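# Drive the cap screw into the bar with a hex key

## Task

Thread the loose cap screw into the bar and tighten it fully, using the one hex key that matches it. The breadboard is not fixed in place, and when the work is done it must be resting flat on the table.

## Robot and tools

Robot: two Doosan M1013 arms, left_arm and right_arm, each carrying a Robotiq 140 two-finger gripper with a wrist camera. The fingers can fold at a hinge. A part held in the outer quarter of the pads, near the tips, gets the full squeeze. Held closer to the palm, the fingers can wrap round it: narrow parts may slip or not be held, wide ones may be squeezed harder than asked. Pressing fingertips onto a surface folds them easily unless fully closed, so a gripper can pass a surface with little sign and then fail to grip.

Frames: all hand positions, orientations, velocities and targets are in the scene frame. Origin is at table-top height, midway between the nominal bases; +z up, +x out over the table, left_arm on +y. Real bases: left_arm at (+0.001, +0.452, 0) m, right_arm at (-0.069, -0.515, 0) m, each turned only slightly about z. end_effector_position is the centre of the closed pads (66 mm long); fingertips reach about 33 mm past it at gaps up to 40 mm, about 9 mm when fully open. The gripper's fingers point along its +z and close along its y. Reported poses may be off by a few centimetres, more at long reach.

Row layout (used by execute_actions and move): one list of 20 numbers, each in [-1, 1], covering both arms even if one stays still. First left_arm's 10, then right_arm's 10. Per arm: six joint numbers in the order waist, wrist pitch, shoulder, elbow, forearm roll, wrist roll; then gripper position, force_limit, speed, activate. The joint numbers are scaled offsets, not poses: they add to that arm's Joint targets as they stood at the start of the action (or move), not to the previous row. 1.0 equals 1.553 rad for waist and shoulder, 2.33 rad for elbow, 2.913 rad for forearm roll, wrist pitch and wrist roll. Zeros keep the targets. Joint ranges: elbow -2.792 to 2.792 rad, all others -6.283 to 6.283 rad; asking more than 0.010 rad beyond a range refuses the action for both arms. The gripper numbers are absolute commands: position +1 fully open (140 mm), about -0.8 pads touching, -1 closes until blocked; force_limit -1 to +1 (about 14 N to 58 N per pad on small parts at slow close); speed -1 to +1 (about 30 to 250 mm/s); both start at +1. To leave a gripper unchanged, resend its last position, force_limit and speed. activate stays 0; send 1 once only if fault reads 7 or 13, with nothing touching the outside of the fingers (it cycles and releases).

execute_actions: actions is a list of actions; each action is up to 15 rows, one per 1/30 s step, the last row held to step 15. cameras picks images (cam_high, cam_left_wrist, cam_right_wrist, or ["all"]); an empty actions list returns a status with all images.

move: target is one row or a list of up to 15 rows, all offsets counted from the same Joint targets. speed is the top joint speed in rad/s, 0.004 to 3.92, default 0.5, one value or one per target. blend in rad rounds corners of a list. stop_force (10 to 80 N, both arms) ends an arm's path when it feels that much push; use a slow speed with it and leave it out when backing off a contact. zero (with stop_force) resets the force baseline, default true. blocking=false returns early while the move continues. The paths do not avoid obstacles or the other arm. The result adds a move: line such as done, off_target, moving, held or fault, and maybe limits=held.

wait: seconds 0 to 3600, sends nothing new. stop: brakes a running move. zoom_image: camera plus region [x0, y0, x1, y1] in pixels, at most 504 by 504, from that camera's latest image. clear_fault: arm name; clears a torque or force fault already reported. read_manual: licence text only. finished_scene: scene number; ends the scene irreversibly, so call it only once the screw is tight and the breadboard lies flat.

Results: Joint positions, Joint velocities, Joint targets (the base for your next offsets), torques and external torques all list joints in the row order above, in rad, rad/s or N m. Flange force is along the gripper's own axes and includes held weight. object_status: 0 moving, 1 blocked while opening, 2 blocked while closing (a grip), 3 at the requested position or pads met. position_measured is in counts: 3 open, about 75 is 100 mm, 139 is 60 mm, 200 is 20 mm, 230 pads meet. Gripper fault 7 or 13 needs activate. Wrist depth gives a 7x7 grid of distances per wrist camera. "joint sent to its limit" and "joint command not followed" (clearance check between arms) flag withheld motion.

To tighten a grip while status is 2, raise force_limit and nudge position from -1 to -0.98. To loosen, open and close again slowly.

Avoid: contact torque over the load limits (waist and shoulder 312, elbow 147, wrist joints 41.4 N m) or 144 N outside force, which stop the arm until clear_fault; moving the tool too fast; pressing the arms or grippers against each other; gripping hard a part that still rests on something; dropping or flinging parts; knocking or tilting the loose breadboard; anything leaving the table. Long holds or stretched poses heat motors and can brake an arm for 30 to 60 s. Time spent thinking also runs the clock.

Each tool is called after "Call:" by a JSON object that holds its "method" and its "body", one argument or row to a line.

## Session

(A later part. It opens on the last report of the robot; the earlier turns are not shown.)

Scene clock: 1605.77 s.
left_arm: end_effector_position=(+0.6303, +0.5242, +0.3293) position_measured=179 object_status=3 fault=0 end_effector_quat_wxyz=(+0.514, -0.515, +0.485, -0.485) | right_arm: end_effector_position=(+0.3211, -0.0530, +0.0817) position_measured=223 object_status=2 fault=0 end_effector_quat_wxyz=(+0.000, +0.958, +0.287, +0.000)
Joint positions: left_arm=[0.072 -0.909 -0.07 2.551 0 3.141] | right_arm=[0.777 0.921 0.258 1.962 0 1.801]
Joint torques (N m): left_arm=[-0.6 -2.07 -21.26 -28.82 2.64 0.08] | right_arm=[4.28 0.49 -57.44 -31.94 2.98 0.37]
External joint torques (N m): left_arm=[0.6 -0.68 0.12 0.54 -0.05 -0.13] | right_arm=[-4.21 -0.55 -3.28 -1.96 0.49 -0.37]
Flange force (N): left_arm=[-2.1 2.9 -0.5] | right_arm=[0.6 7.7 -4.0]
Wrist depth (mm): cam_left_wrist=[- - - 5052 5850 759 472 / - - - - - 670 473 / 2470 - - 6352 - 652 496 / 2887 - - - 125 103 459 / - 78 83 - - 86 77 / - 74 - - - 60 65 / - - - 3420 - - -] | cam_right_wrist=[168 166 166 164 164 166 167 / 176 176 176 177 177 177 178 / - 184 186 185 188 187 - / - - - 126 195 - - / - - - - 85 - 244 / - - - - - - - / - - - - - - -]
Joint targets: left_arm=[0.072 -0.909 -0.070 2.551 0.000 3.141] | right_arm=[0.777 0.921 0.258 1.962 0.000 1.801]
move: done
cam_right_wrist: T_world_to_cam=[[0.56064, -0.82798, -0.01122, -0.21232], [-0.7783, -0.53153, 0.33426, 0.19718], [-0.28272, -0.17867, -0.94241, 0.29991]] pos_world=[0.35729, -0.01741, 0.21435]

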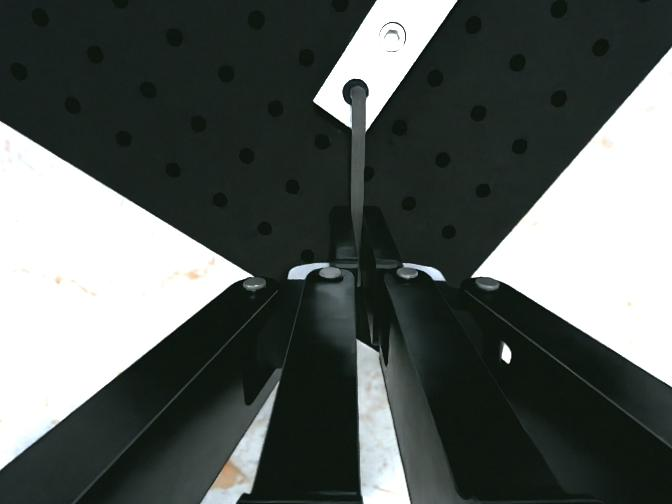

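Call:
{"method": "move", "body": {
  "target": [0,0,0,0,0,0,-0.4,-1,-1,0,0,0,0,0,0,0,-0.98,0.5,-1,0],
  "speed": 0.3
}}

Call:
{"method": "move", "body": {
  "target": [
    [0,0,0,0,0,0,-0.4,-1,-1,0,0.01142,0.00077,0.00395,-0.00361,0,0.07475,-0.98,0.5,-1,0]
  ],
  "speed": 0.15,
  "stop_force": 30,
  "cameras": ["cam_right_wrist"]
}}

Scene clock: 1619.57 s.
left_arm: end_effector_position=(+0.6303, +0.5242, +0.3293) position_measured=179 object_status=3 fault=0 end_effector_quat_wxyz=(+0.514, -0.515, +0.485, -0.485) | right_arm: end_effector_position=(+0.3211, -0.0530, +0.0817) position_measured=226 object_status=0 fault=0 end_effector_quat_wxyz=(+0.000, +0.958, +0.287, +0.000)
Joint positions: left_arm=[0.072 -0.909 -0.07 2.551 0 3.141] | right_arm=[0.777 0.921 0.258 1.962 0 1.801]
Joint torques (N m): left_arm=[-0.64 -2.08 -20.99 -29.07 2.67 0.09] | right_arm=[2.86 -0.01 -57.2 -33 2.4 0.47]
External joint torques (N m): left_arm=[0.72 -0.68 -0.41 0.78 -0.08 -0.14] | right_arm=[-2.85 -0.05 -3.62 -0.94 1.06 -0.47]
Flange force (N): left_arm=[-2.2 2.0 -1.8] | right_arm=[-1.9 6.3 -4.5]
Wrist depth (mm): cam_left_wrist=[- - - 5293 4730 607 468 / - - - - - 722 477 / - - - - - 722 477 / - - 110 - 125 593 476 / - 78 83 - - 86 77 / - 74 - - - 60 65 / - - - - - - -] | cam_right_wrist=[167 167 167 165 163 165 168 / 177 176 177 177 177 179 179 / - 186 - 185 187 187 - / - 226 - 126 194 - - / - - - - 90 - - / - - - - - - - / - - - - - - -]
Joint targets: left_arm=[0.072 -0.909 -0.070 2.551 0.000 3.141] | right_arm=[0.777 0.921 0.258 1.962 0.000 1.801]
move: done

Scene clock: 1621.70 s.
left_arm: end_effector_position=(+0.6303, +0.5242, +0.3293) position_measured=179 object_status=3 fault=0 end_effector_quat_wxyz=(+0.514, -0.515, +0.485, -0.485) | right_arm: end_effector_position=(+0.3158, -0.0429, +0.0817) position_measured=226 object_status=2 fault=0 end_effector_quat_wxyz=(+0.000, +0.982, +0.190, +0.000)
Joint positions: left_arm=[0.072 -0.909 -0.07 2.551 0 3.141] | right_arm=[0.795 0.923 0.264 1.954 0 2.019]
Joint torques (N m): left_arm=[-0.68 -2.08 -21.19 -28.86 2.68 0.05] | right_arm=[11.35 -4.79 -57.73 -40.34 7.23 1.31]
External joint torques (N m): left_arm=[0.68 -0.67 0.01 0.6 -0.09 -0.1] | right_arm=[-11.38 4.73 -4.34 6.23 -3.76 -1.3]
Flange force (N): left_arm=[-2.1 2.7 -0.8] | right_arm=[-4.5 26.3 -8.3]
Wrist depth (mm): cam_left_wrist=[- - - - 6008 693 446 / - - - - 6538 646 469 / 2555 - - - 5170 - 475 / - - - 4940 125 626 482 / - 78 83 - - 86 77 / - 74 - 3586 - 60 65 / - - - - - - -] | cam_right_wrist=[165 167 167 165 168 167 164 / 180 175 174 167 175 177 - / 188 188 - 187 188 186 - / - - - 126 195 - - / - - - - 90 - - / - - - - - - - / - - - - - - -]
Joint targets: left_arm=[0.072 -0.909 -0.070 2.551 0.000 3.141] | right_arm=[0.795 0.923 0.264 1.954 0.000 2.019]
move: done
cam_right_wrist: T_world_to_cam=[[0.38496, -0.92286, -0.01137, -0.14957], [-0.86834, -0.36634, 0.33433, 0.23399], [-0.3127, -0.11883, -0.94239, 0.31227]] pos_world=[0.35841, -0.0152, 0.21435]

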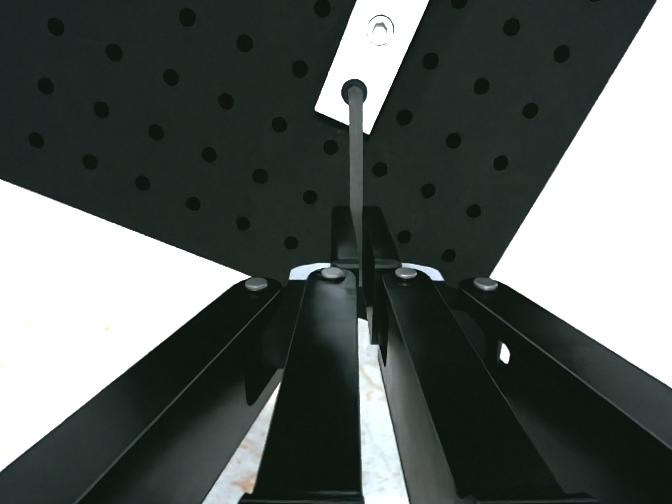

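Call:
{"method": "move", "body": {
  "target": [
    [0,0,0,0,0,0,-0.4,-1,-1,0,0.0102,0.00114,0.00581,-0.00528,0,0.07409,-0.98,0.5,-1,0]
  ],
  "speed": 0.15,
  "stop_force": 40,
  "zero": false,
  "cameras": ["cam_right_wrist","cam_high"]
}}

Scene clock: 1629.03 s.
left_arm: end_effector_position=(+0.6303, +0.5242, +0.3293) position_measured=179 object_status=3 fault=0 end_effector_quat_wxyz=(+0.514, -0.515, +0.485, -0.485) | right_arm: end_effector_position=(+0.3126, -0.0320, +0.0817) position_measured=226 object_status=2 fault=0 end_effector_quat_wxyz=(+0.000, +0.996, +0.091, +0.000)
Joint positions: left_arm=[0.072 -0.909 -0.07 2.551 0 3.141] | right_arm=[0.811 0.927 0.273 1.941 0 2.235]
Joint torques (N m): left_arm=[-0.72 -2.04 -21.06 -29 2.65 0.07] | right_arm=[9.47 -1.46 -59.43 -35.5 7.11 2.08]
External joint torques (N m): left_arm=[0.71 -0.7 0.29 0.79 -0.07 -0.11] | right_arm=[-9.58 1.41 -2.78 1.49 -3.65 -2.08]
Flange force (N): left_arm=[-2.3 3.6 -0.6] | right_arm=[7.2 18.9 -4.3]
Wrist depth (mm): cam_left_wrist=[- - - - 5293 652 472 / - 2555 - 4730 - 708 470 / - 3644 - - 6175 672 478 / - - - 135 125 632 537 / - 78 83 - - 86 78 / - 74 - - - 60 65 / - - - - - - -] | cam_right_wrist=[167 166 166 158 166 167 - / 177 177 176 172 176 177 - / 187 188 187 185 188 182 - / - 198 200 126 197 193 - / - - - - 85 - - / - - - - - - - / - - - - - - -]
Joint targets: left_arm=[0.072 -0.909 -0.070 2.551 0.000 3.141] | right_arm=[0.811 0.927 0.273 1.941 0.000 2.235]
move: done
cam_right_wrist: T_world_to_cam=[[0.19395, -0.98094, -0.01148, -0.0804], [-0.92378, -0.18656, 0.33439, 0.25826], [-0.33016, -0.05425, -0.94237, 0.32008]] pos_world=[0.35985, -0.01332, 0.21435]
Images, in order (width x height): cam_high 672x504, cam_right_wrist 672x504.

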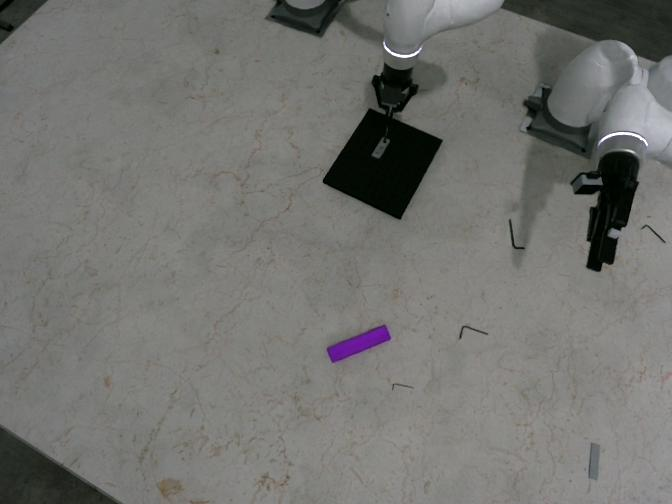

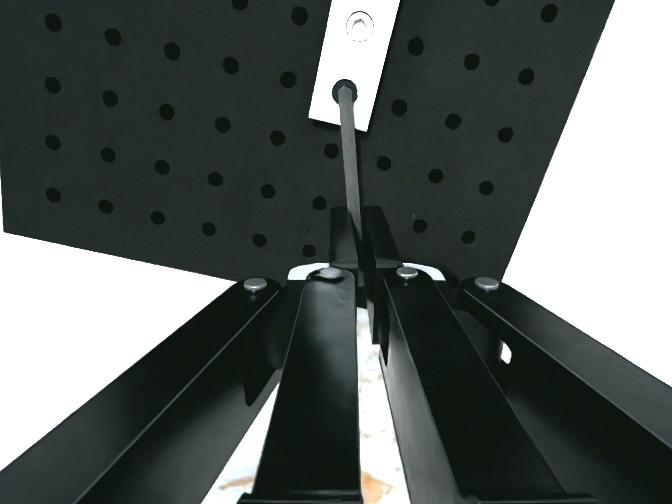

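Call:
{"method": "move", "body": {
  "target": [0,0,0,0,0,0,-0.4,-1,-1,0,0,0,0,0,0,0,-0.45,-1,-1,0],
  "speed": 0.3,
  "cameras": ["cam_right_wrist"]
}}

Call:
{"method": "zoom_image", "body": {
  "camera": "cam_right_wrist",
  "region": [280, 60, 440, 300]
}}

Scene clock: 1660.67 s.
left_arm: end_effector_position=(+0.6303, +0.5242, +0.3293) position_measured=179 object_status=3 fault=0 end_effector_quat_wxyz=(+0.514, -0.515, +0.485, -0.485) | right_arm: end_effector_position=(+0.3126, -0.0320, +0.0817) position_measured=186 object_status=0 fault=0 end_effector_quat_wxyz=(+0.000, +0.996, +0.091, +0.000)
Joint positions: left_arm=[0.072 -0.909 -0.07 2.551 0 3.141] | right_arm=[0.811 0.927 0.273 1.941 0 2.235]
Joint torques (N m): left_arm=[-0.48 -2.02 -21.07 -28.86 2.67 0.02] | right_arm=[7.2 0.48 -60.4 -32.64 3.92 0.21]
External joint torques (N m): left_arm=[0.52 -0.72 0.01 0.61 -0.08 -0.06] | right_arm=[-7.15 -0.53 -2.28 -1.46 -0.45 -0.21]
Flange force (N): left_arm=[-1.5 2.9 -0.8] | right_arm=[6.9 9.9 -2.6]
Wrist depth (mm): cam_left_wrist=[- - - 6352 - 690 437 / 3586 - 6352 - 5700 710 456 / 3705 - - - 3970 664 472 / - - - 136 125 623 480 / - 78 83 4833 - 86 78 / - 74 - - - 60 65 / - - - - - - -] | cam_right_wrist=[166 166 166 159 167 167 - / - 176 175 166 177 176 - / 187 187 187 188 187 186 - / 228 195 - 195 168 199 - / - - 94 244 - - - / - - - - - - - / - - - - - - -]
Joint targets: left_arm=[0.072 -0.909 -0.070 2.551 0.000 3.141] | right_arm=[0.811 0.927 0.273 1.941 0.000 2.235]
move: done
cam_right_wrist: T_world_to_cam=[[0.19395, -0.98094, -0.01148, -0.08038], [-0.92378, -0.18656, 0.33439, 0.25817], [-0.33016, -0.05425, -0.94237, 0.32005]] pos_world=[0.35975, -0.01332, 0.21435]

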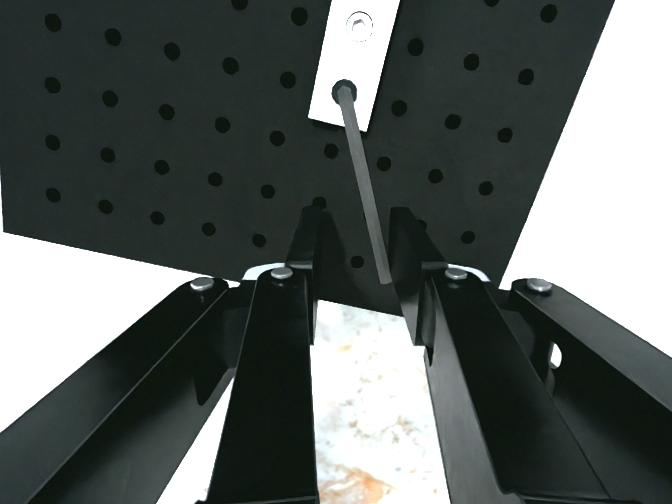

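Scaled by 2.100 from the camera's image (finer frame: 960x720).

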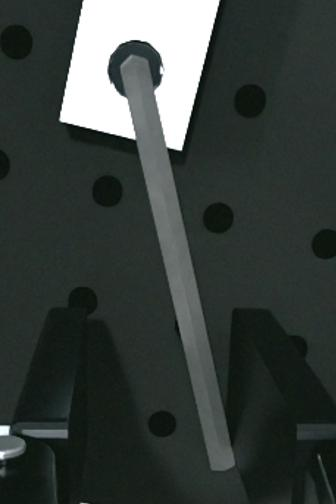

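Call:
{"method": "move", "body": {
  "target": [
    [0,0.70397,0.14475,-0.30295,0,-0.98517,-1,-1,-1,0,0,0,0,0,0,0,-0.45,-1,-1,0],
    [-0.51546,0.70397,0.14475,-0.30295,0,-0.98517,-1,-1,-1,0,0,0,0,0,0,0,-0.45,-1,-1,0]
  ],
  "speed": [1.2,0.7],
  "cameras": ["all"]
}}

Scene clock: 1740.03 s.
left_arm: end_effector_position=(+0.4703, +0.0699, +0.2001) position_measured=230 object_status=3 fault=0 end_effector_quat_wxyz=(+0.000, +0.961, +0.275, +0.000) | right_arm: end_effector_position=(+0.3126, -0.0320, +0.0817) position_measured=186 object_status=3 fault=0 end_effector_quat_wxyz=(+0.000, +0.996, +0.091, +0.000)
Joint positions: left_arm=[-0.729 1.142 0.155 1.845 0 0.272] | right_arm=[0.811 0.927 0.273 1.941 0 2.235]
Joint torques (N m): left_arm=[-0.5 0.6 -55.98 -38.89 3.98 0.12] | right_arm=[7.12 0.44 -60.18 -32.79 3.99 0.2]
External joint torques (N m): left_arm=[0.52 -0.62 2.85 1.25 -0.07 -0.12] | right_arm=[-7.13 -0.49 -2.25 -1.26 -0.52 -0.2]
Flange force (N): left_arm=[1.2 1.6 4.5] | right_arm=[6.6 10.0 -2.5]
Wrist depth (mm): cam_left_wrist=[298 298 299 281 294 302 300 / 315 317 314 293 293 314 319 / 336 333 324 312 311 314 336 / 356 359 329 109 322 329 365 / 384 370 78 77 88 81 384 / - - 74 - - - 61 / - - - - - - -] | cam_right_wrist=[167 167 167 161 167 167 - / 176 176 174 172 178 176 - / 187 187 - 182 187 187 - / - 198 - 162 167 - - / - - 94 237 - - - / - - - - - - - / - - - - - - -]
Joint targets: left_arm=[-0.729 1.142 0.155 1.845 0.000 0.272] | right_arm=[0.811 0.927 0.273 1.941 0.000 2.235]
move: done
cam_left_wrist: T_world_to_cam=[[0.51707, -0.85588, 0.0107, -0.17795], [-0.80464, -0.48178, 0.34704, 0.34513], [-0.29187, -0.18805, -0.93779, 0.48177]] pos_world=[0.51033, 0.10458, 0.33393]
cam_right_wrist: T_world_to_cam=[[0.19395, -0.98094, -0.01148, -0.08038], [-0.92378, -0.18656, 0.33439, 0.25817], [-0.33016, -0.05425, -0.94237, 0.32005]] pos_world=[0.35975, -0.01332, 0.21435]

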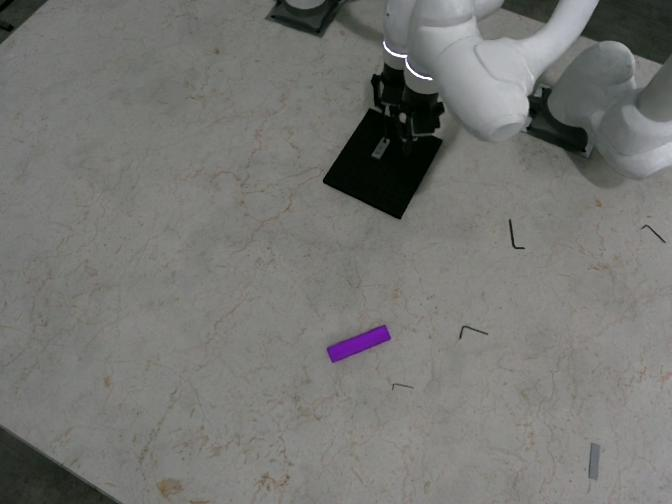

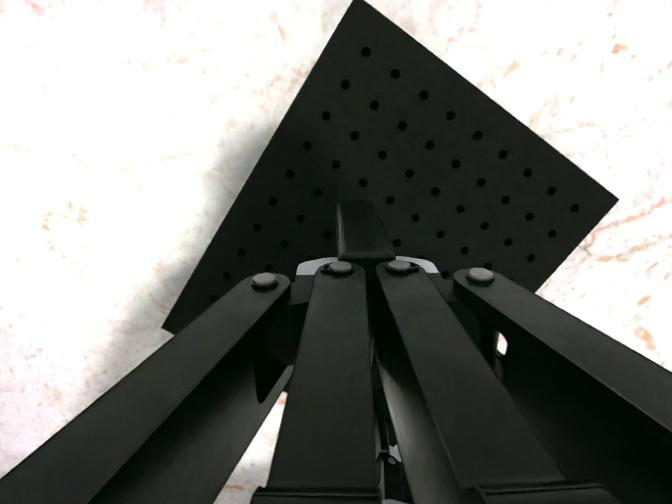

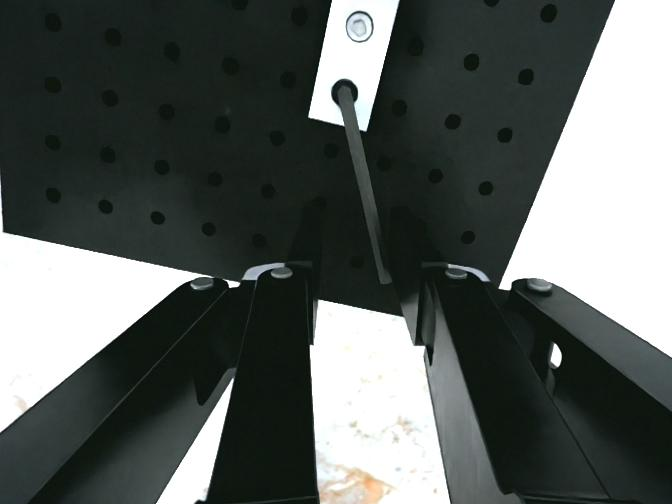

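Call:
{"method": "move", "body": {
  "target": [0,-0.07004,0.06113,0.04682,0,0,-1,-1,-1,0,-0.00668,-0.00125,-0.00636,0.00606,0,-0.08468,-0.45,-1,-1,0],
  "speed": 0.4
}}

Call:
{"method": "move", "body": {
  "target": [0,-0.03856,0.04319,0.01942,0,0,-1,-1,-1,0,0,0,0,0,0,0,-0.45,-1,-1,0],
  "speed": 0.03,
  "stop_force": 25,
  "cameras": ["all"]
}}

Scene clock: 1760.17 s.
left_arm: end_effector_position=(+0.4702, +0.0698, +0.0901) position_measured=230 object_status=3 fault=0 end_effector_quat_wxyz=(+0.000, +0.961, +0.275, +0.000) | right_arm: end_effector_position=(+0.3125, -0.0416, +0.0814) position_measured=186 object_status=3 fault=0 end_effector_quat_wxyz=(+0.000, +0.978, +0.208, +0.000)
Joint positions: left_arm=[-0.729 0.938 0.25 1.954 0 0.272] | right_arm=[0.801 0.923 0.263 1.955 0 1.988]
Joint torques (N m): left_arm=[-0.56 0.6 -61.26 -34.34 3.53 0.1] | right_arm=[5.76 0.46 -59.37 -32.89 3.62 0.3]
External joint torques (N m): left_arm=[0.49 -0.62 3.11 0.99 -0.07 -0.1] | right_arm=[-5.8 -0.51 -2.21 -1.12 -0.16 -0.3]
Flange force (N): left_arm=[1.3 1.9 5.2] | right_arm=[3.0 9.7 -2.3]
Wrist depth (mm): cam_left_wrist=[198 199 199 178 177 197 200 / 211 210 208 186 188 189 209 / 222 223 204 198 199 199 200 / 238 234 209 109 206 212 215 / 258 220 79 77 88 81 226 / - - 74 - - - 60 / - - - - - - -] | cam_right_wrist=[166 165 165 165 167 166 165 / 176 177 176 176 176 176 198 / 184 186 - 187 188 187 211 / - - 194 194 167 195 229 / - - 94 211 - - 234 / - - - 262 - - - / - - - - - - -]
Joint targets: left_arm=[-0.729 0.938 0.250 1.954 0.000 0.272] | right_arm=[0.801 0.923 0.263 1.955 0.000 1.988]
move: done

Scene clock: 1762.73 s.
left_arm: end_effector_position=(+0.4708, +0.0692, +0.0578) position_measured=230 object_status=3 fault=0 end_effector_quat_wxyz=(+0.000, +0.961, +0.275, +0.000) | right_arm: end_effector_position=(+0.3125, -0.0416, +0.0814) position_measured=186 object_status=3 fault=0 end_effector_quat_wxyz=(+0.000, +0.978, +0.208, +0.000)
Joint positions: left_arm=[-0.729 0.878 0.286 1.978 0 0.272] | right_arm=[0.801 0.923 0.263 1.955 0 1.988]
Joint torques (N m): left_arm=[-0.39 -3.34 -38.88 -22.41 3.53 0.11] | right_arm=[5.89 0.38 -59.41 -32.9 3.48 0.2]
External joint torques (N m): left_arm=[0.56 3.32 -22.43 -9.65 -0.2 -0.11] | right_arm=[-5.79 -0.44 -1.79 -1.02 -0.01 -0.2]
Flange force (N): left_arm=[-2.6 -9.8 -38.6] | right_arm=[3.3 9.4 -1.9]
Wrist depth (mm): cam_left_wrist=[170 169 170 149 148 150 172 / 180 179 176 157 157 158 162 / 190 192 168 167 167 167 168 / 203 201 175 110 173 178 179 / 218 211 78 77 88 81 189 / - - 74 - - - 61 / - - - - - - -] | cam_right_wrist=[166 165 166 163 166 166 164 / 177 180 176 166 174 178 - / 184 185 - 186 187 186 - / - - - 195 168 - 226 / - - 93 - - - - / - - - - - - - / - - - - - - -]
Joint targets: left_arm=[-0.729 0.878 0.286 1.978 0.000 0.272] | right_arm=[0.801 0.923 0.263 1.955 0.000 1.988]
move: contact (left_arm); left_arm: the wrist pitch is farthest, 0.052 rad from its target
cam_left_wrist: T_world_to_cam=[[0.51688, -0.85599, 0.01073, -0.17709], [-0.80473, -0.48158, 0.34711, 0.3946], [-0.29196, -0.18805, -0.93776, 0.34849]] pos_world=[0.51083, 0.10397, 0.19173]
cam_right_wrist: T_world_to_cam=[[0.41815, -0.90831, -0.01107, -0.15688], [-0.85437, -0.3974, 0.33485, 0.22596], [-0.30855, -0.13056, -0.94221, 0.30933]] pos_world=[0.3541, -0.01231, 0.21405]

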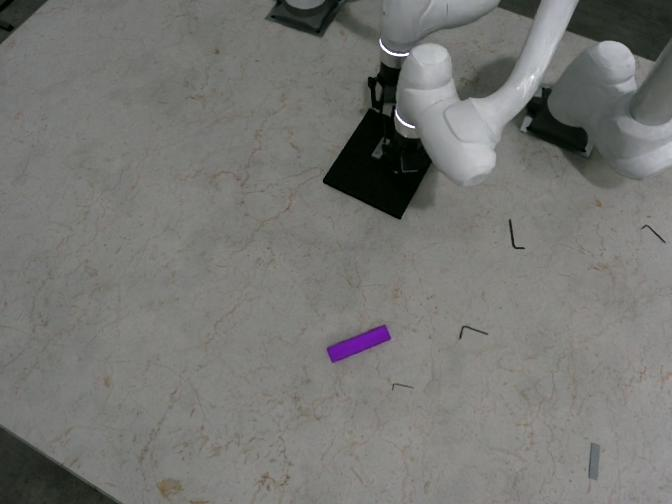

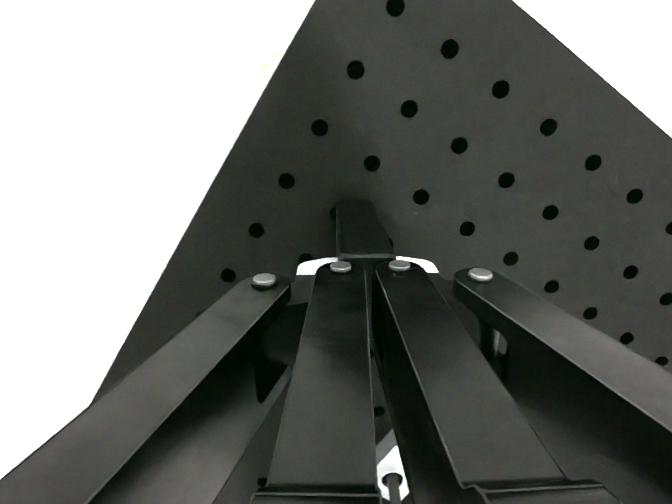

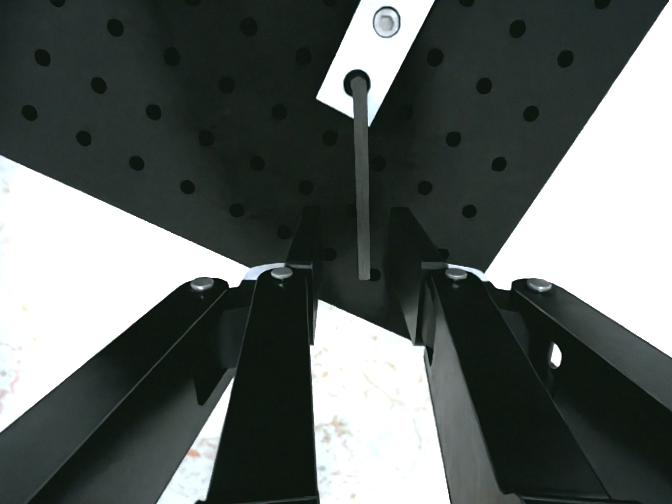

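Call:
{"method": "move", "body": {
  "target": [
    [0,0,0,0,0,0,-1,-1,-1,0,-0.00351,-0.00007,-0.00037,0.00033,0,-0.01986,-0.45,-1,-1,0]
  ],
  "speed": 0.3
}}

Call:
{"method": "move", "body": {
  "target": [0,0,0,0,0,0,-1,-1,-1,0,0,0,0,0,0,0,-1,1,0.1,0],
  "speed": 0.3
}}

Call:
{"method": "move", "body": {
  "target": [
    [0,0,0,0,0,0,-1,-1,-1,0,0.00863,0.00074,0.00382,-0.00347,0,0.05609,-1,1,0.1,0]
  ],
  "speed": 0.15,
  "stop_force": 35,
  "cameras": ["cam_right_wrist","cam_left_wrist"]
}}

Scene clock: 1783.17 s.
left_arm: end_effector_position=(+0.4708, +0.0692, +0.0578) position_measured=230 object_status=3 fault=0 end_effector_quat_wxyz=(+0.000, +0.961, +0.275, +0.000) | right_arm: end_effector_position=(+0.3148, -0.0440, +0.0814) position_measured=186 object_status=3 fault=0 end_effector_quat_wxyz=(+0.000, +0.972, +0.233, +0.000)
Joint positions: left_arm=[-0.729 0.878 0.286 1.978 0 0.272] | right_arm=[0.795 0.923 0.262 1.956 0 1.93]
Joint torques (N m): left_arm=[-0.95 -3.25 -36.1 -20.79 3.52 0.06] | right_arm=[6.17 0.42 -58.8 -32.73 3.6 0.23]
External joint torques (N m): left_arm=[1.1 3.23 -25.66 -11.36 -0.19 -0.06] | right_arm=[-6.07 -0.47 -2.54 -1.22 -0.14 -0.23]
Flange force (N): left_arm=[-2.0 -11.2 -43.3] | right_arm=[2.3 10.3 -2.8]
Wrist depth (mm): cam_left_wrist=[169 169 169 149 148 151 172 / 179 180 176 157 157 157 161 / 191 191 168 166 167 167 167 / 203 201 175 109 173 178 180 / 217 212 78 77 88 81 189 / - - 74 - - - 60 / - - - - - - -] | cam_right_wrist=[- 167 166 165 164 167 164 / 176 176 175 166 176 177 178 / 187 188 191 187 185 187 - / - 223 195 169 167 - 224 / - - 94 212 - - - / - - - - - - - / - - - - - - -]
Joint targets: left_arm=[-0.729 0.878 0.286 1.978 0.000 0.272] | right_arm=[0.795 0.923 0.262 1.956 0.000 1.930]
move: done

Scene clock: 1783.67 s.
left_arm: end_effector_position=(+0.4708, +0.0692, +0.0578) position_measured=230 object_status=3 fault=0 end_effector_quat_wxyz=(+0.000, +0.961, +0.275, +0.000) | right_arm: end_effector_position=(+0.3148, -0.0440, +0.0814) position_measured=227 object_status=2 fault=0 end_effector_quat_wxyz=(+0.000, +0.972, +0.233, +0.000)
Joint positions: left_arm=[-0.729 0.878 0.286 1.978 0 0.272] | right_arm=[0.795 0.923 0.262 1.956 0 1.93]
Joint torques (N m): left_arm=[-0.88 -3.16 -35.86 -20.36 3.41 0.07] | right_arm=[5.46 -0.03 -57.64 -33.11 3.19 0.31]
External joint torques (N m): left_arm=[0.96 3.14 -25.43 -11.67 -0.09 -0.07] | right_arm=[-5.47 -0.02 -3.12 -0.72 0.27 -0.31]
Flange force (N): left_arm=[-2.0 -10.3 -43.1] | right_arm=[0.6 10.1 -3.8]
Wrist depth (mm): cam_left_wrist=[169 169 170 148 148 150 171 / 179 179 175 156 157 157 162 / 190 191 168 166 166 167 167 / 203 201 174 109 174 178 179 / 218 212 78 77 88 81 190 / - - 74 - - - 60 / - - - - - - -] | cam_right_wrist=[166 166 166 163 164 166 164 / 176 177 174 176 176 176 - / 186 186 - 188 188 186 212 / - - - 127 197 - - / - - - - 90 - - / - - - - - - - / - - - - - - -]
Joint targets: left_arm=[-0.729 0.878 0.286 1.978 0.000 0.272] | right_arm=[0.795 0.923 0.262 1.956 0.000 1.930]
move: done

Scene clock: 1785.43 s.
left_arm: end_effector_position=(+0.4708, +0.0692, +0.0578) position_measured=230 object_status=3 fault=0 end_effector_quat_wxyz=(+0.000, +0.961, +0.275, +0.000) | right_arm: end_effector_position=(+0.3113, -0.0357, +0.0814) position_measured=227 object_status=2 fault=0 end_effector_quat_wxyz=(+0.000, +0.987, +0.160, +0.000)
Joint positions: left_arm=[-0.729 0.878 0.286 1.978 0 0.272] | right_arm=[0.809 0.925 0.268 1.948 0 2.094]
Joint torques (N m): left_arm=[-1.51 -3.49 -35.77 -20.88 3.2 0.06] | right_arm=[12.65 -2.51 -59.03 -37.2 7.56 1.24]
External joint torques (N m): left_arm=[1.53 3.47 -24.6 -10.99 0.11 -0.06] | right_arm=[-12.75 2.46 -2.23 3.34 -4.11 -1.24]
Flange force (N): left_arm=[-1.0 -10.6 -42.3] | right_arm=[4.6 24.3 -4.2]
Wrist depth (mm): cam_left_wrist=[170 170 170 148 149 150 172 / 179 180 177 157 157 157 162 / 190 191 168 166 167 168 167 / 204 201 175 109 173 178 179 / 218 212 78 77 88 81 189 / - - 74 - - - 61 / - - - - - - -] | cam_right_wrist=[166 165 165 165 166 166 166 / 176 - 174 176 176 176 - / 187 187 - 183 188 - - / - - - 126 197 - - / - - - - 90 - - / - - - - - - - / - - - - - - -]
Joint targets: left_arm=[-0.729 0.878 0.286 1.978 0.000 0.272] | right_arm=[0.809 0.925 0.268 1.948 0.000 2.094]
move: done
cam_left_wrist: T_world_to_cam=[[0.51688, -0.85599, 0.01073, -0.17709], [-0.80473, -0.48158, 0.34711, 0.39464], [-0.29196, -0.18805, -0.93776, 0.3484]] pos_world=[0.51083, 0.10397, 0.19163]
cam_right_wrist: T_world_to_cam=[[0.32775, -0.9447, -0.01109, -0.12419], [-0.88902, -0.31236, 0.33477, 0.24111], [-0.31972, -0.09986, -0.94223, 0.3143]] pos_world=[0.35554, -0.01062, 0.21405]
Images, in order (width x height): cam_left_wrist 672x504, cam_right_wrist 672x504.

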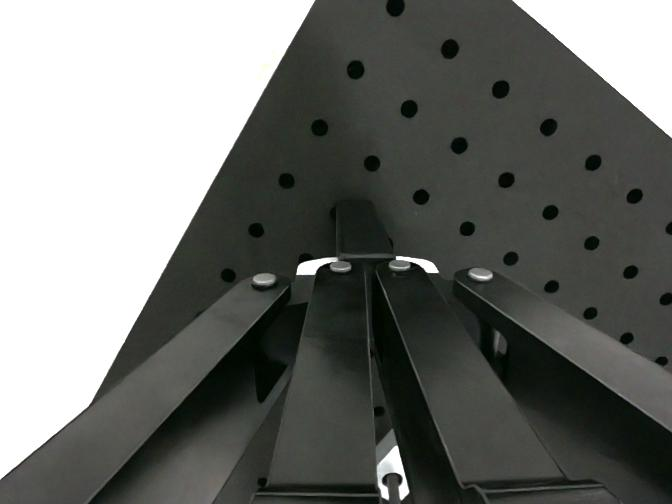

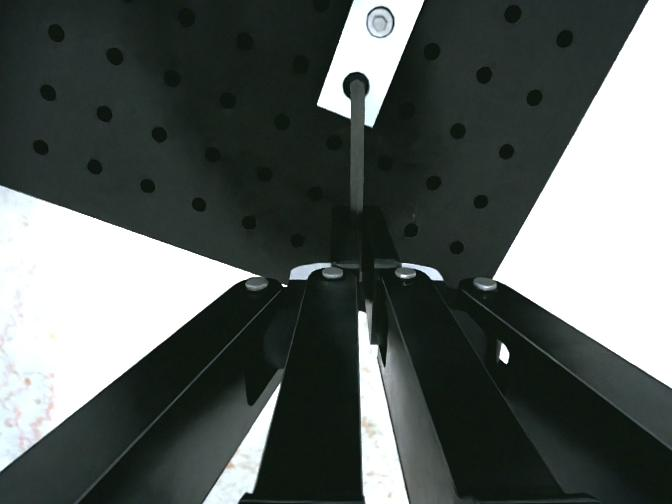

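Call:
{"method": "move", "body": {
  "target": [
    [0,0,0,0,0,0,-1,-1,-1,0,0.00769,0.001,0.00494,-0.00454,0,0.0556,-1,1,0.1,0]
  ],
  "speed": 0.15,
  "stop_force": 45,
  "zero": false,
  "cameras": ["cam_right_wrist"]
}}

Scene clock: 1789.50 s.
left_arm: end_effector_position=(+0.4708, +0.0692, +0.0578) position_measured=230 object_status=3 fault=0 end_effector_quat_wxyz=(+0.000, +0.961, +0.275, +0.000) | right_arm: end_effector_position=(+0.3092, -0.0270, +0.0814) position_measured=227 object_status=2 fault=0 end_effector_quat_wxyz=(+0.000, +0.996, +0.085, +0.000)
Joint positions: left_arm=[-0.729 0.878 0.286 1.978 0 0.272] | right_arm=[0.821 0.928 0.276 1.937 0 2.255]
Joint torques (N m): left_arm=[-1.6 -3.42 -35.94 -20.68 3.05 0.1] | right_arm=[15.37 -6.63 -61.25 -44.8 8.93 1.44]
External joint torques (N m): left_arm=[1.67 3.4 -24.94 -11.28 0.27 -0.1] | right_arm=[-15.51 6.59 -0.8 10.88 -5.48 -1.44]
Flange force (N): left_arm=[-0.9 -10.5 -42.8] | right_arm=[3.8 33.7 -4.2]
Wrist depth (mm): cam_left_wrist=[169 170 170 148 148 150 172 / 179 180 176 156 157 158 161 / 190 191 168 166 167 167 168 / 204 200 175 109 173 178 177 / 218 211 78 77 88 81 190 / - - 74 - - - 61 / - - - - - - -] | cam_right_wrist=[166 167 166 166 167 164 167 / 176 176 176 176 176 176 - / 187 188 - 186 188 187 - / - 197 - 127 197 201 - / - - - - 90 - 248 / - - - - - - - / - - - - - - -]
Joint targets: left_arm=[-0.729 0.878 0.286 1.978 0.000 0.272] | right_arm=[0.821 0.928 0.276 1.937 0.000 2.255]
move: done
cam_right_wrist: T_world_to_cam=[[0.18284, -0.98308, -0.01111, -0.07147], [-0.92573, -0.17596, 0.33476, 0.25697], [-0.33105, -0.05093, -0.94224, 0.31931]] pos_world=[0.35666, -0.00879, 0.21405]

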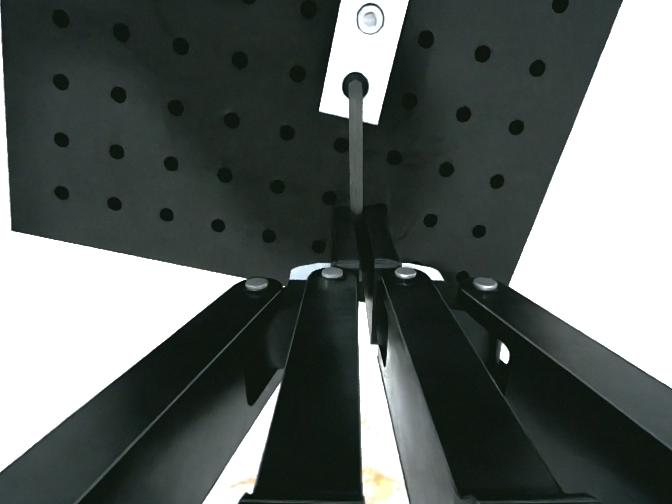

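Call:
{"method": "move", "body": {
  "target": [
    [0,0,0,0,0,0,-1,-1,-1,0,0.00673,0.00117,0.00582,-0.00535,0,0.05508,-1,1,0.1,0]
  ],
  "speed": 0.15,
  "stop_force": 45,
  "zero": false,
  "cameras": ["cam_right_wrist"]
}}

Scene clock: 1794.93 s.
left_arm: end_effector_position=(+0.4708, +0.0692, +0.0578) position_measured=230 object_status=3 fault=0 end_effector_quat_wxyz=(+0.000, +0.961, +0.275, +0.000) | right_arm: end_effector_position=(+0.3083, -0.0181, +0.0814) position_measured=227 object_status=2 fault=0 end_effector_quat_wxyz=(+0.000, +1.000, +0.010, +0.000)
Joint positions: left_arm=[-0.729 0.878 0.286 1.978 0 0.272] | right_arm=[0.831 0.931 0.285 1.925 0 2.416]
Joint torques (N m): left_arm=[-1.09 -3.13 -36.25 -20.28 3.11 0.06] | right_arm=[10.55 -7.76 -61.73 -46.58 7.22 1.59]
External joint torques (N m): left_arm=[1.21 3.11 -24.96 -11.77 0.22 -0.06] | right_arm=[-10.54 7.72 -1.9 12.46 -3.75 -1.59]
Flange force (N): left_arm=[-1.3 -9.7 -42.6] | right_arm=[0.6 30.5 -6.1]
Wrist depth (mm): cam_left_wrist=[169 170 171 148 148 151 171 / 180 180 175 157 157 157 161 / 190 191 168 167 167 168 167 / 203 202 175 109 173 179 178 / 218 211 79 77 88 81 189 / - - 74 - - - 60 / - - - - - - -] | cam_right_wrist=[166 165 167 163 168 167 - / 176 174 176 176 175 176 - / 187 187 190 186 187 188 - / 197 199 196 127 194 200 - / - - - - 90 - - / - - - - - - - / - - - - - - -]
Joint targets: left_arm=[-0.729 0.878 0.286 1.978 0.000 0.272] | right_arm=[0.831 0.931 0.285 1.925 0.000 2.416]
move: done
cam_right_wrist: T_world_to_cam=[[0.03387, -0.99936, -0.01112, -0.01691], [-0.94163, -0.03564, 0.33476, 0.26514], [-0.33494, -0.00087, -0.94224, 0.32157]] pos_world=[0.35794, -0.00717, 0.21405]

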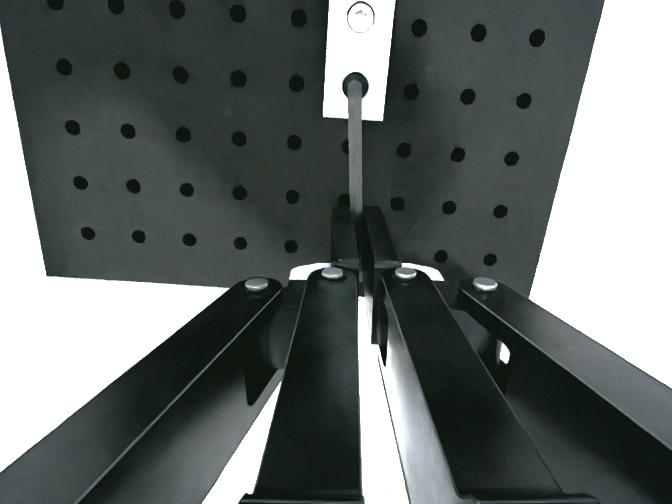

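Call:
{"method": "move", "body": {
  "target": [
    [0,0,0,0,0,0,-1,-1,-1,0,0.00558,0.00141,0.00665,-0.00619,0,0.05447,-1,1,0.1,0]
  ],
  "speed": 0.15,
  "stop_force": 55,
  "zero": false
}}

Call:
{"method": "move", "body": {
  "target": [
    [0,0,0,0,0,0,-1,-1,-1,0,0.00431,0.00156,0.00723,-0.00677,0,0.05379,-1,1,0.1,0]
  ],
  "speed": 0.15,
  "stop_force": 55,
  "zero": false,
  "cameras": ["cam_right_wrist"]
}}

Scene clock: 1808.57 s.
left_arm: end_effector_position=(+0.4708, +0.0692, +0.0578) position_measured=230 object_status=3 fault=0 end_effector_quat_wxyz=(+0.000, +0.961, +0.275, +0.000) | right_arm: end_effector_position=(+0.3088, -0.0091, +0.0814) position_measured=227 object_status=2 fault=0 end_effector_quat_wxyz=(+0.000, +0.998, -0.065, +0.000)
Joint positions: left_arm=[-0.729 0.878 0.286 1.978 0 0.272] | right_arm=[0.84 0.935 0.295 1.911 0 2.575]
Joint torques (N m): left_arm=[-0.7 -3.04 -35.6 -20.08 3.34 0.08] | right_arm=[2.77 -4.37 -61.54 -40.26 3.43 1.37]
External joint torques (N m): left_arm=[0.87 3.02 -25.46 -11.91 -0.02 -0.08] | right_arm=[-2.73 4.34 -3.31 6.03 0.05 -1.37]
Flange force (N): left_arm=[-2.0 -9.9 -43.1] | right_arm=[-1.3 15.5 -6.4]
Wrist depth (mm): cam_left_wrist=[169 169 170 150 149 150 171 / 180 179 176 157 157 157 161 / 190 191 168 166 167 167 168 / 204 201 175 109 173 178 179 / 218 213 78 77 88 81 188 / - - 74 - - - 60 / - - - - - - -] | cam_right_wrist=[166 166 167 158 167 166 185 / 176 177 175 178 176 176 - / 187 187 188 187 188 183 - / - 200 199 127 197 - - / 238 207 - - 90 - - / - - - - - - - / - - - - - - -]
Joint targets: left_arm=[-0.729 0.878 0.286 1.978 0.000 0.272] | right_arm=[0.840 0.935 0.295 1.911 0.000 2.575]
move: done

Scene clock: 1810.30 s.
left_arm: end_effector_position=(+0.4708, +0.0692, +0.0578) position_measured=230 object_status=3 fault=0 end_effector_quat_wxyz=(+0.000, +0.961, +0.275, +0.000) | right_arm: end_effector_position=(+0.3106, -0.0002, +0.0814) position_measured=227 object_status=2 fault=0 end_effector_quat_wxyz=(+0.000, +0.990, -0.139, +0.000)
Joint positions: left_arm=[-0.729 0.878 0.286 1.978 0 0.272] | right_arm=[0.846 0.94 0.307 1.895 0 2.731]
Joint torques (N m): left_arm=[-0.29 -3.04 -36.1 -20.54 3.71 0.07] | right_arm=[-1.84 0.08 -58.6 -29.93 0.46 0.58]
External joint torques (N m): left_arm=[0.5 3.02 -24.73 -11.4 -0.4 -0.07] | right_arm=[1.93 -0.11 -7.43 -4.4 3.02 -0.58]
Flange force (N): left_arm=[-2.6 -9.8 -41.9] | right_arm=[-2.5 0.8 -10.8]
Wrist depth (mm): cam_left_wrist=[169 169 171 149 148 150 172 / 179 180 176 156 157 158 162 / 191 191 168 166 167 167 167 / 204 201 175 109 173 179 178 / 217 212 78 77 88 81 189 / - - 74 - - - 60 / - - - - - - -] | cam_right_wrist=[167 165 168 158 166 167 - / - 178 176 179 176 176 - / 187 187 187 180 187 187 - / - 198 - 126 196 197 - / - - - - 90 - - / - - - - - - - / - - - - - - -]
Joint targets: left_arm=[-0.729 0.878 0.286 1.978 0.000 0.272] | right_arm=[0.846 0.940 0.307 1.895 0.000 2.731]
move: done
cam_right_wrist: T_world_to_cam=[[-0.26294, -0.96475, -0.01121, 0.093], [-0.91013, 0.24416, 0.33473, 0.25828], [-0.32019, 0.09822, -0.94225, 0.31782]] pos_world=[0.36128, -0.00455, 0.21405]

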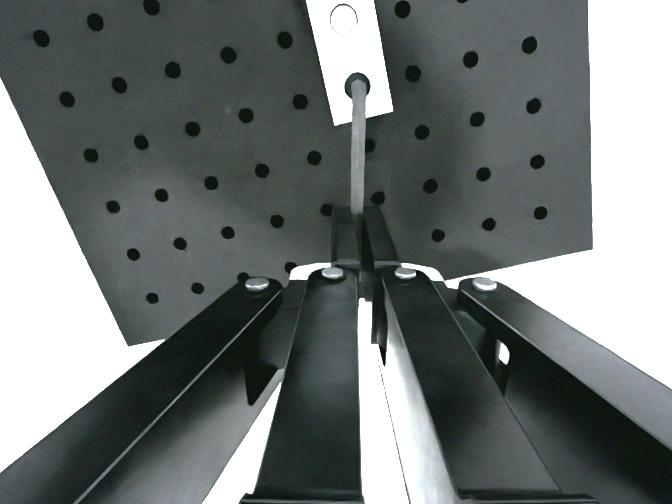

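Call:
{"method": "zoom_image", "body": {
  "camera": "cam_right_wrist",
  "region": [320, 50, 400, 130]
}}

Scaled by 6.300 from the camera's image (finer frame: 960x720).

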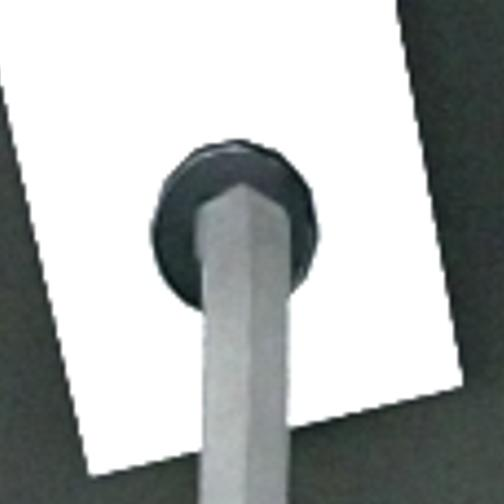

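Call:
{"method": "move", "body": {
  "target": [
    [0,0,0,0,0,0,-1,-1,-1,0,0,-0.00186,0.00195,0.00103,0,0,-1,1,0.1,0]
  ],
  "speed": 0.004,
  "stop_force": 15,
  "cameras": ["cam_right_wrist"]
}}

Scene clock: 1831.37 s.
left_arm: end_effector_position=(+0.4708, +0.0692, +0.0578) position_measured=230 object_status=3 fault=0 end_effector_quat_wxyz=(+0.000, +0.961, +0.275, +0.000) | right_arm: end_effector_position=(+0.3106, -0.0002, +0.0806) position_measured=227 object_status=2 fault=0 end_effector_quat_wxyz=(+0.000, +0.990, -0.139, +0.000)
Joint positions: left_arm=[-0.729 0.878 0.286 1.978 0 0.272] | right_arm=[0.846 0.939 0.307 1.895 0 2.731]
Joint torques (N m): left_arm=[-0.59 -2.54 -38.72 -20.93 3.56 0.13] | right_arm=[-7.07 -1.67 -46.58 -25.24 -1.7 0.49]
External joint torques (N m): left_arm=[0.57 2.52 -22.1 -11.03 -0.24 -0.13] | right_arm=[7.19 1.64 -19.32 -9.01 5.18 -0.49]
Flange force (N): left_arm=[-1.7 -7.3 -37.8] | right_arm=[-12.4 3.4 -29.5]
Wrist depth (mm): cam_left_wrist=[169 169 170 148 149 150 171 / 180 180 176 156 157 157 162 / 191 191 168 166 167 167 168 / 203 201 174 109 173 178 178 / 218 212 78 77 88 81 190 / - - 74 - - - 60 / - - - - - - -] | cam_right_wrist=[- 166 166 158 168 165 - / 176 176 176 177 179 176 - / 186 189 190 182 186 186 - / - 199 199 127 194 197 - / - 207 - - 90 - - / - - - - - - - / - - - - - - -]
Joint targets: left_arm=[-0.729 0.878 0.286 1.978 0.000 0.272] | right_arm=[0.846 0.939 0.307 1.895 0.000 2.731]
move: contact (right_arm)
cam_right_wrist: T_world_to_cam=[[-0.26285, -0.96477, -0.01124, 0.09307], [-0.91016, 0.24407, 0.33473, 0.25853], [-0.32019, 0.09822, -0.94225, 0.31705]] pos_world=[0.36128, -0.00445, 0.21325]

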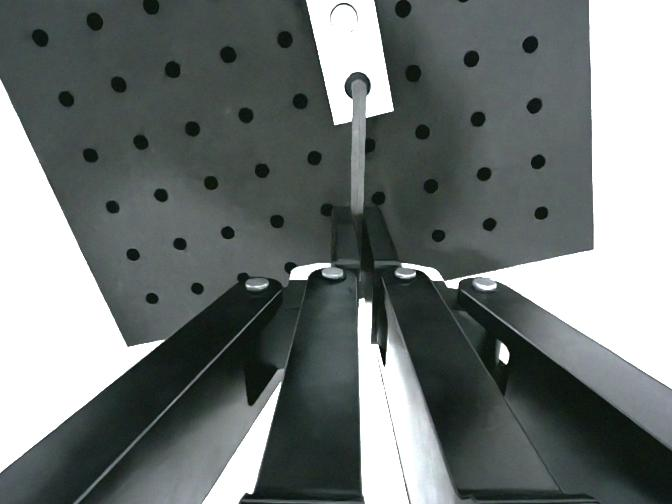

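Call:
{"method": "move", "body": {
  "target": [
    [0,0,0,0,0,0,-1,-1,-1,0,0.00287,0.00171,0.00769,-0.00726,0,0.05302,-1,1,0.1,0]
  ],
  "speed": 0.15,
  "stop_force": 45,
  "cameras": ["cam_right_wrist"]
}}

Scene clock: 1843.80 s.
left_arm: end_effector_position=(+0.4708, +0.0692, +0.0578) position_measured=230 object_status=3 fault=0 end_effector_quat_wxyz=(+0.000, +0.961, +0.275, +0.000) | right_arm: end_effector_position=(+0.3138, +0.0082, +0.0806) position_measured=227 object_status=2 fault=0 end_effector_quat_wxyz=(+0.000, +0.977, -0.213, +0.000)
Joint positions: left_arm=[-0.729 0.878 0.286 1.978 0 0.272] | right_arm=[0.851 0.944 0.319 1.879 0 2.886]
Joint torques (N m): left_arm=[-0.31 -2.87 -36 -20.05 3.53 0.17] | right_arm=[-10.57 -0.09 -54.5 -27.18 -3.35 0.01]
External joint torques (N m): left_arm=[0.31 2.85 -25.05 -11.94 -0.21 -0.17] | right_arm=[10.54 0.07 -12.5 -7.15 6.83 -0.01]
Flange force (N): left_arm=[-2.9 -9.2 -42.4] | right_arm=[-16.4 -1.1 -18.2]
Wrist depth (mm): cam_left_wrist=[169 169 169 148 148 150 171 / 179 180 176 157 157 157 161 / 190 191 168 167 167 167 167 / 204 201 175 109 173 178 179 / 218 212 78 77 88 81 189 / - - 74 - - - 60 / - - - - - - -] | cam_right_wrist=[165 167 168 155 168 166 - / 176 177 176 175 175 175 175 / 186 184 186 184 187 187 209 / - 199 196 127 196 198 230 / - - - - 90 - - / - - - - - - - / - - - - - - -]
Joint targets: left_arm=[-0.729 0.878 0.286 1.978 0.000 0.272] | right_arm=[0.851 0.944 0.319 1.879 0.000 2.886]
move: done
cam_right_wrist: T_world_to_cam=[[-0.40409, -0.91465, -0.01125, 0.14583], [-0.86344, 0.37734, 0.3348, 0.24361], [-0.30198, 0.145, -0.94222, 0.31115]] pos_world=[0.36323, -0.00366, 0.21325]

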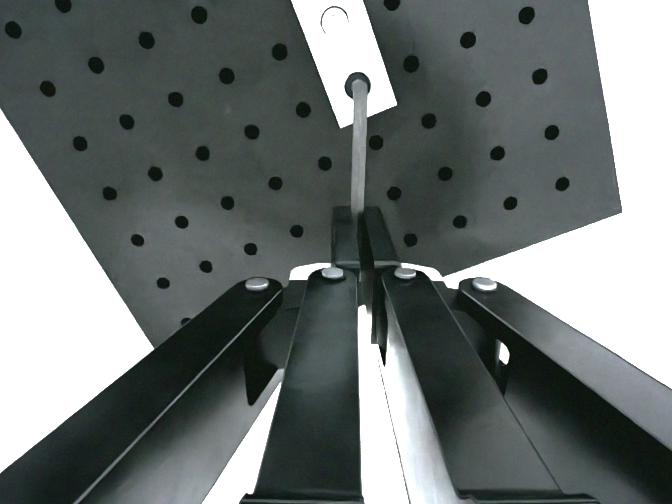

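Call:
{"method": "execute_actions", "body": {
  "actions": []
}}

Call:
{"method": "zoom_image", "body": {
  "camera": "cam_left_wrist",
  "region": [350, 440, 430, 504]
}}

Call:
{"method": "zoom_image", "body": {
  "camera": "cam_right_wrist",
  "region": [320, 50, 400, 130]
}}

Call:
{"method": "zoom_image", "body": {
  "camera": "cam_high",
  "region": [340, 100, 440, 180]
}}

Scene clock: 1852.97 s.
left_arm: end_effector_position=(+0.4708, +0.0692, +0.0578) position_measured=230 object_status=3 fault=0 end_effector_quat_wxyz=(+0.000, +0.961, +0.275, +0.000) | right_arm: end_effector_position=(+0.3138, +0.0082, +0.0806) position_measured=227 object_status=2 fault=0 end_effector_quat_wxyz=(+0.000, +0.977, -0.213, +0.000)
Joint names: [waist, wrist pitch, shoulder, elbow, forearm roll, wrist roll]
Joint positions: left_arm=[-0.729 0.878 0.286 1.978 0 0.272] | right_arm=[0.851 0.944 0.319 1.879 0 2.886]
Joint velocities: within noise
Joint torques (N m): left_arm=[-0.52 -2.88 -36.16 -20.21 3.58 0.07] | right_arm=[-9.58 -0.11 -54.47 -27.04 -3.3 0.01]
External joint torques (N m): left_arm=[0.54 2.86 -24.86 -11.78 -0.26 -0.07] | right_arm=[9.62 0.09 -12.1 -7.18 6.78 -0.01]
Flange force (N): left_arm=[-2.4 -9.3 -42.0] | right_arm=[-14.8 -1.4 -17.8]
Wrist depth (mm): cam_left_wrist=[169 169 170 147 148 150 172 / 180 179 176 157 157 157 161 / 190 191 168 166 167 166 168 / 203 201 175 110 172 179 178 / 218 211 78 77 88 81 189 / - - 74 - - - 60 / - - - - - - -] | cam_right_wrist=[166 165 167 155 168 165 - / 176 175 176 176 176 175 180 / - 184 187 181 186 186 187 / - 199 195 126 194 199 221 / - - - - 90 - - / - - - - - - - / - - - - - - -]
Joint targets: left_arm=[-0.729 0.878 0.286 1.978 0.000 0.272] | right_arm=[0.851 0.944 0.319 1.879 0.000 2.886]
Tool commands: left_gripper/position=-1.0 left_gripper/force_limit=-1.0 left_gripper/speed=-1.0 left_gripper/activate=+0.0 right_gripper/position=-1.0 right_gripper/force_limit=+1.0 right_gripper/speed=+0.1 right_gripper/activate=+0.0
camera_calibration:
cam_left_wrist: T_world_to_cam=[[0.51688, -0.85599, 0.01073, -0.17709], [-0.80473, -0.48158, 0.34711, 0.39464], [-0.29196, -0.18805, -0.93776, 0.3484]] pos_world=[0.51083, 0.10397, 0.19163]
cam_right_wrist: T_world_to_cam=[[-0.40409, -0.91465, -0.01125, 0.14592], [-0.86344, 0.37734, 0.3348, 0.24357], [-0.30198, 0.145, -0.94222, 0.31113]] pos_world=[0.36323, -0.00356, 0.21325]

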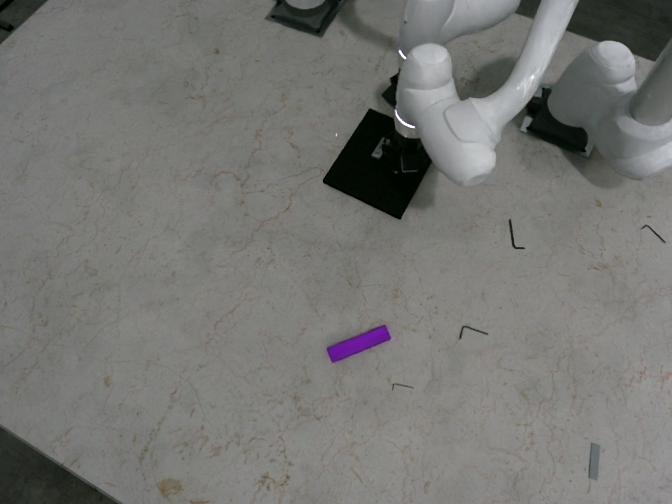

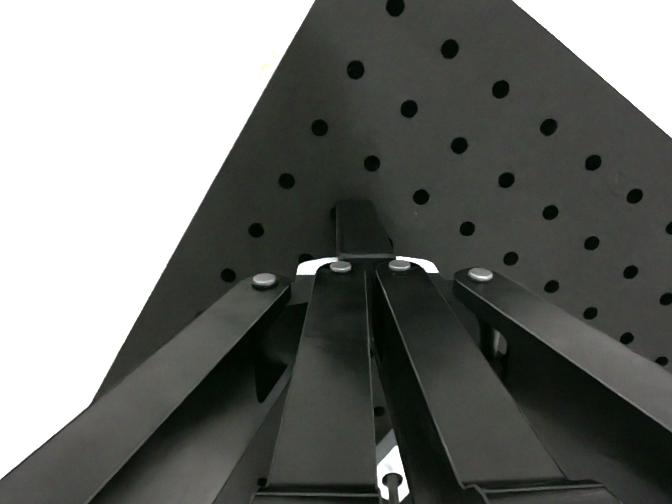

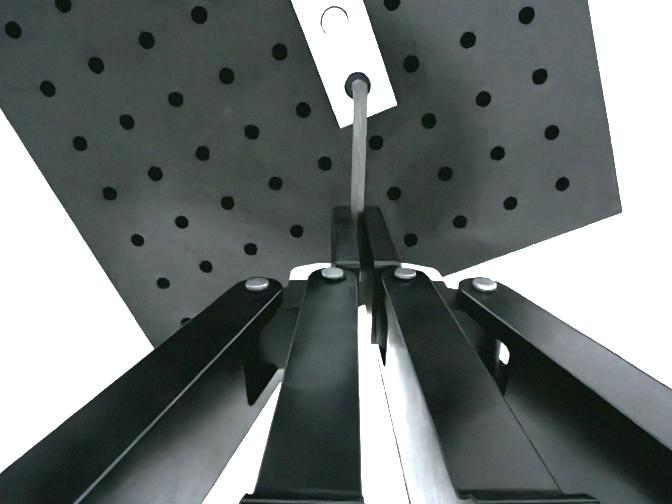

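Scaled by 6.300 from the camera's image (finer frame: 960x720).

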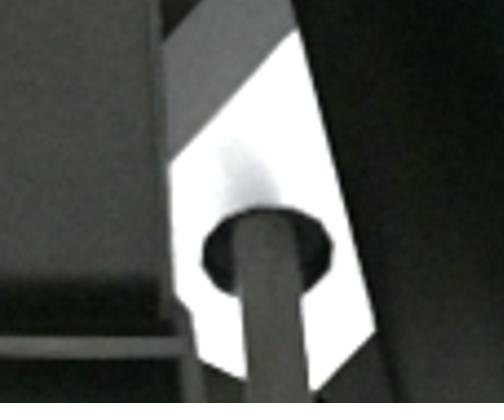

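Scaled by 6.300 from the camera's image (finer frame: 960x720).

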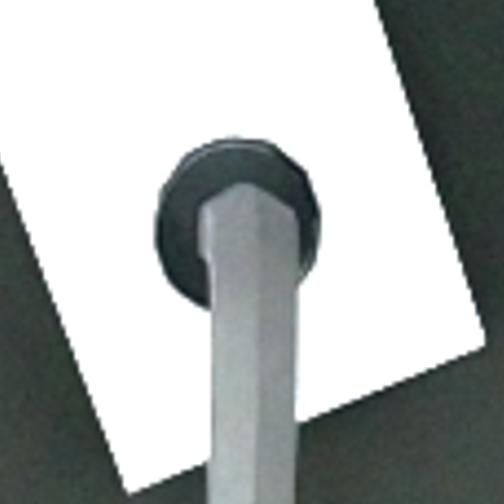

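Scaled by 5.040 from the camera's image (finer frame: 960x720).

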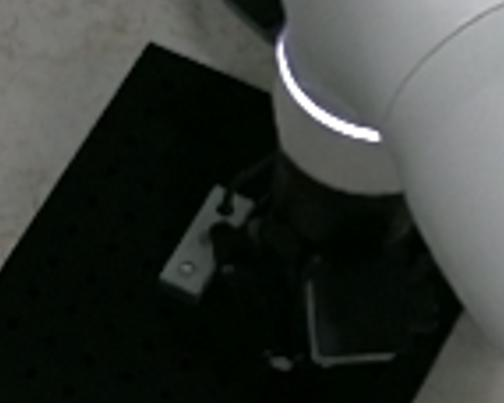

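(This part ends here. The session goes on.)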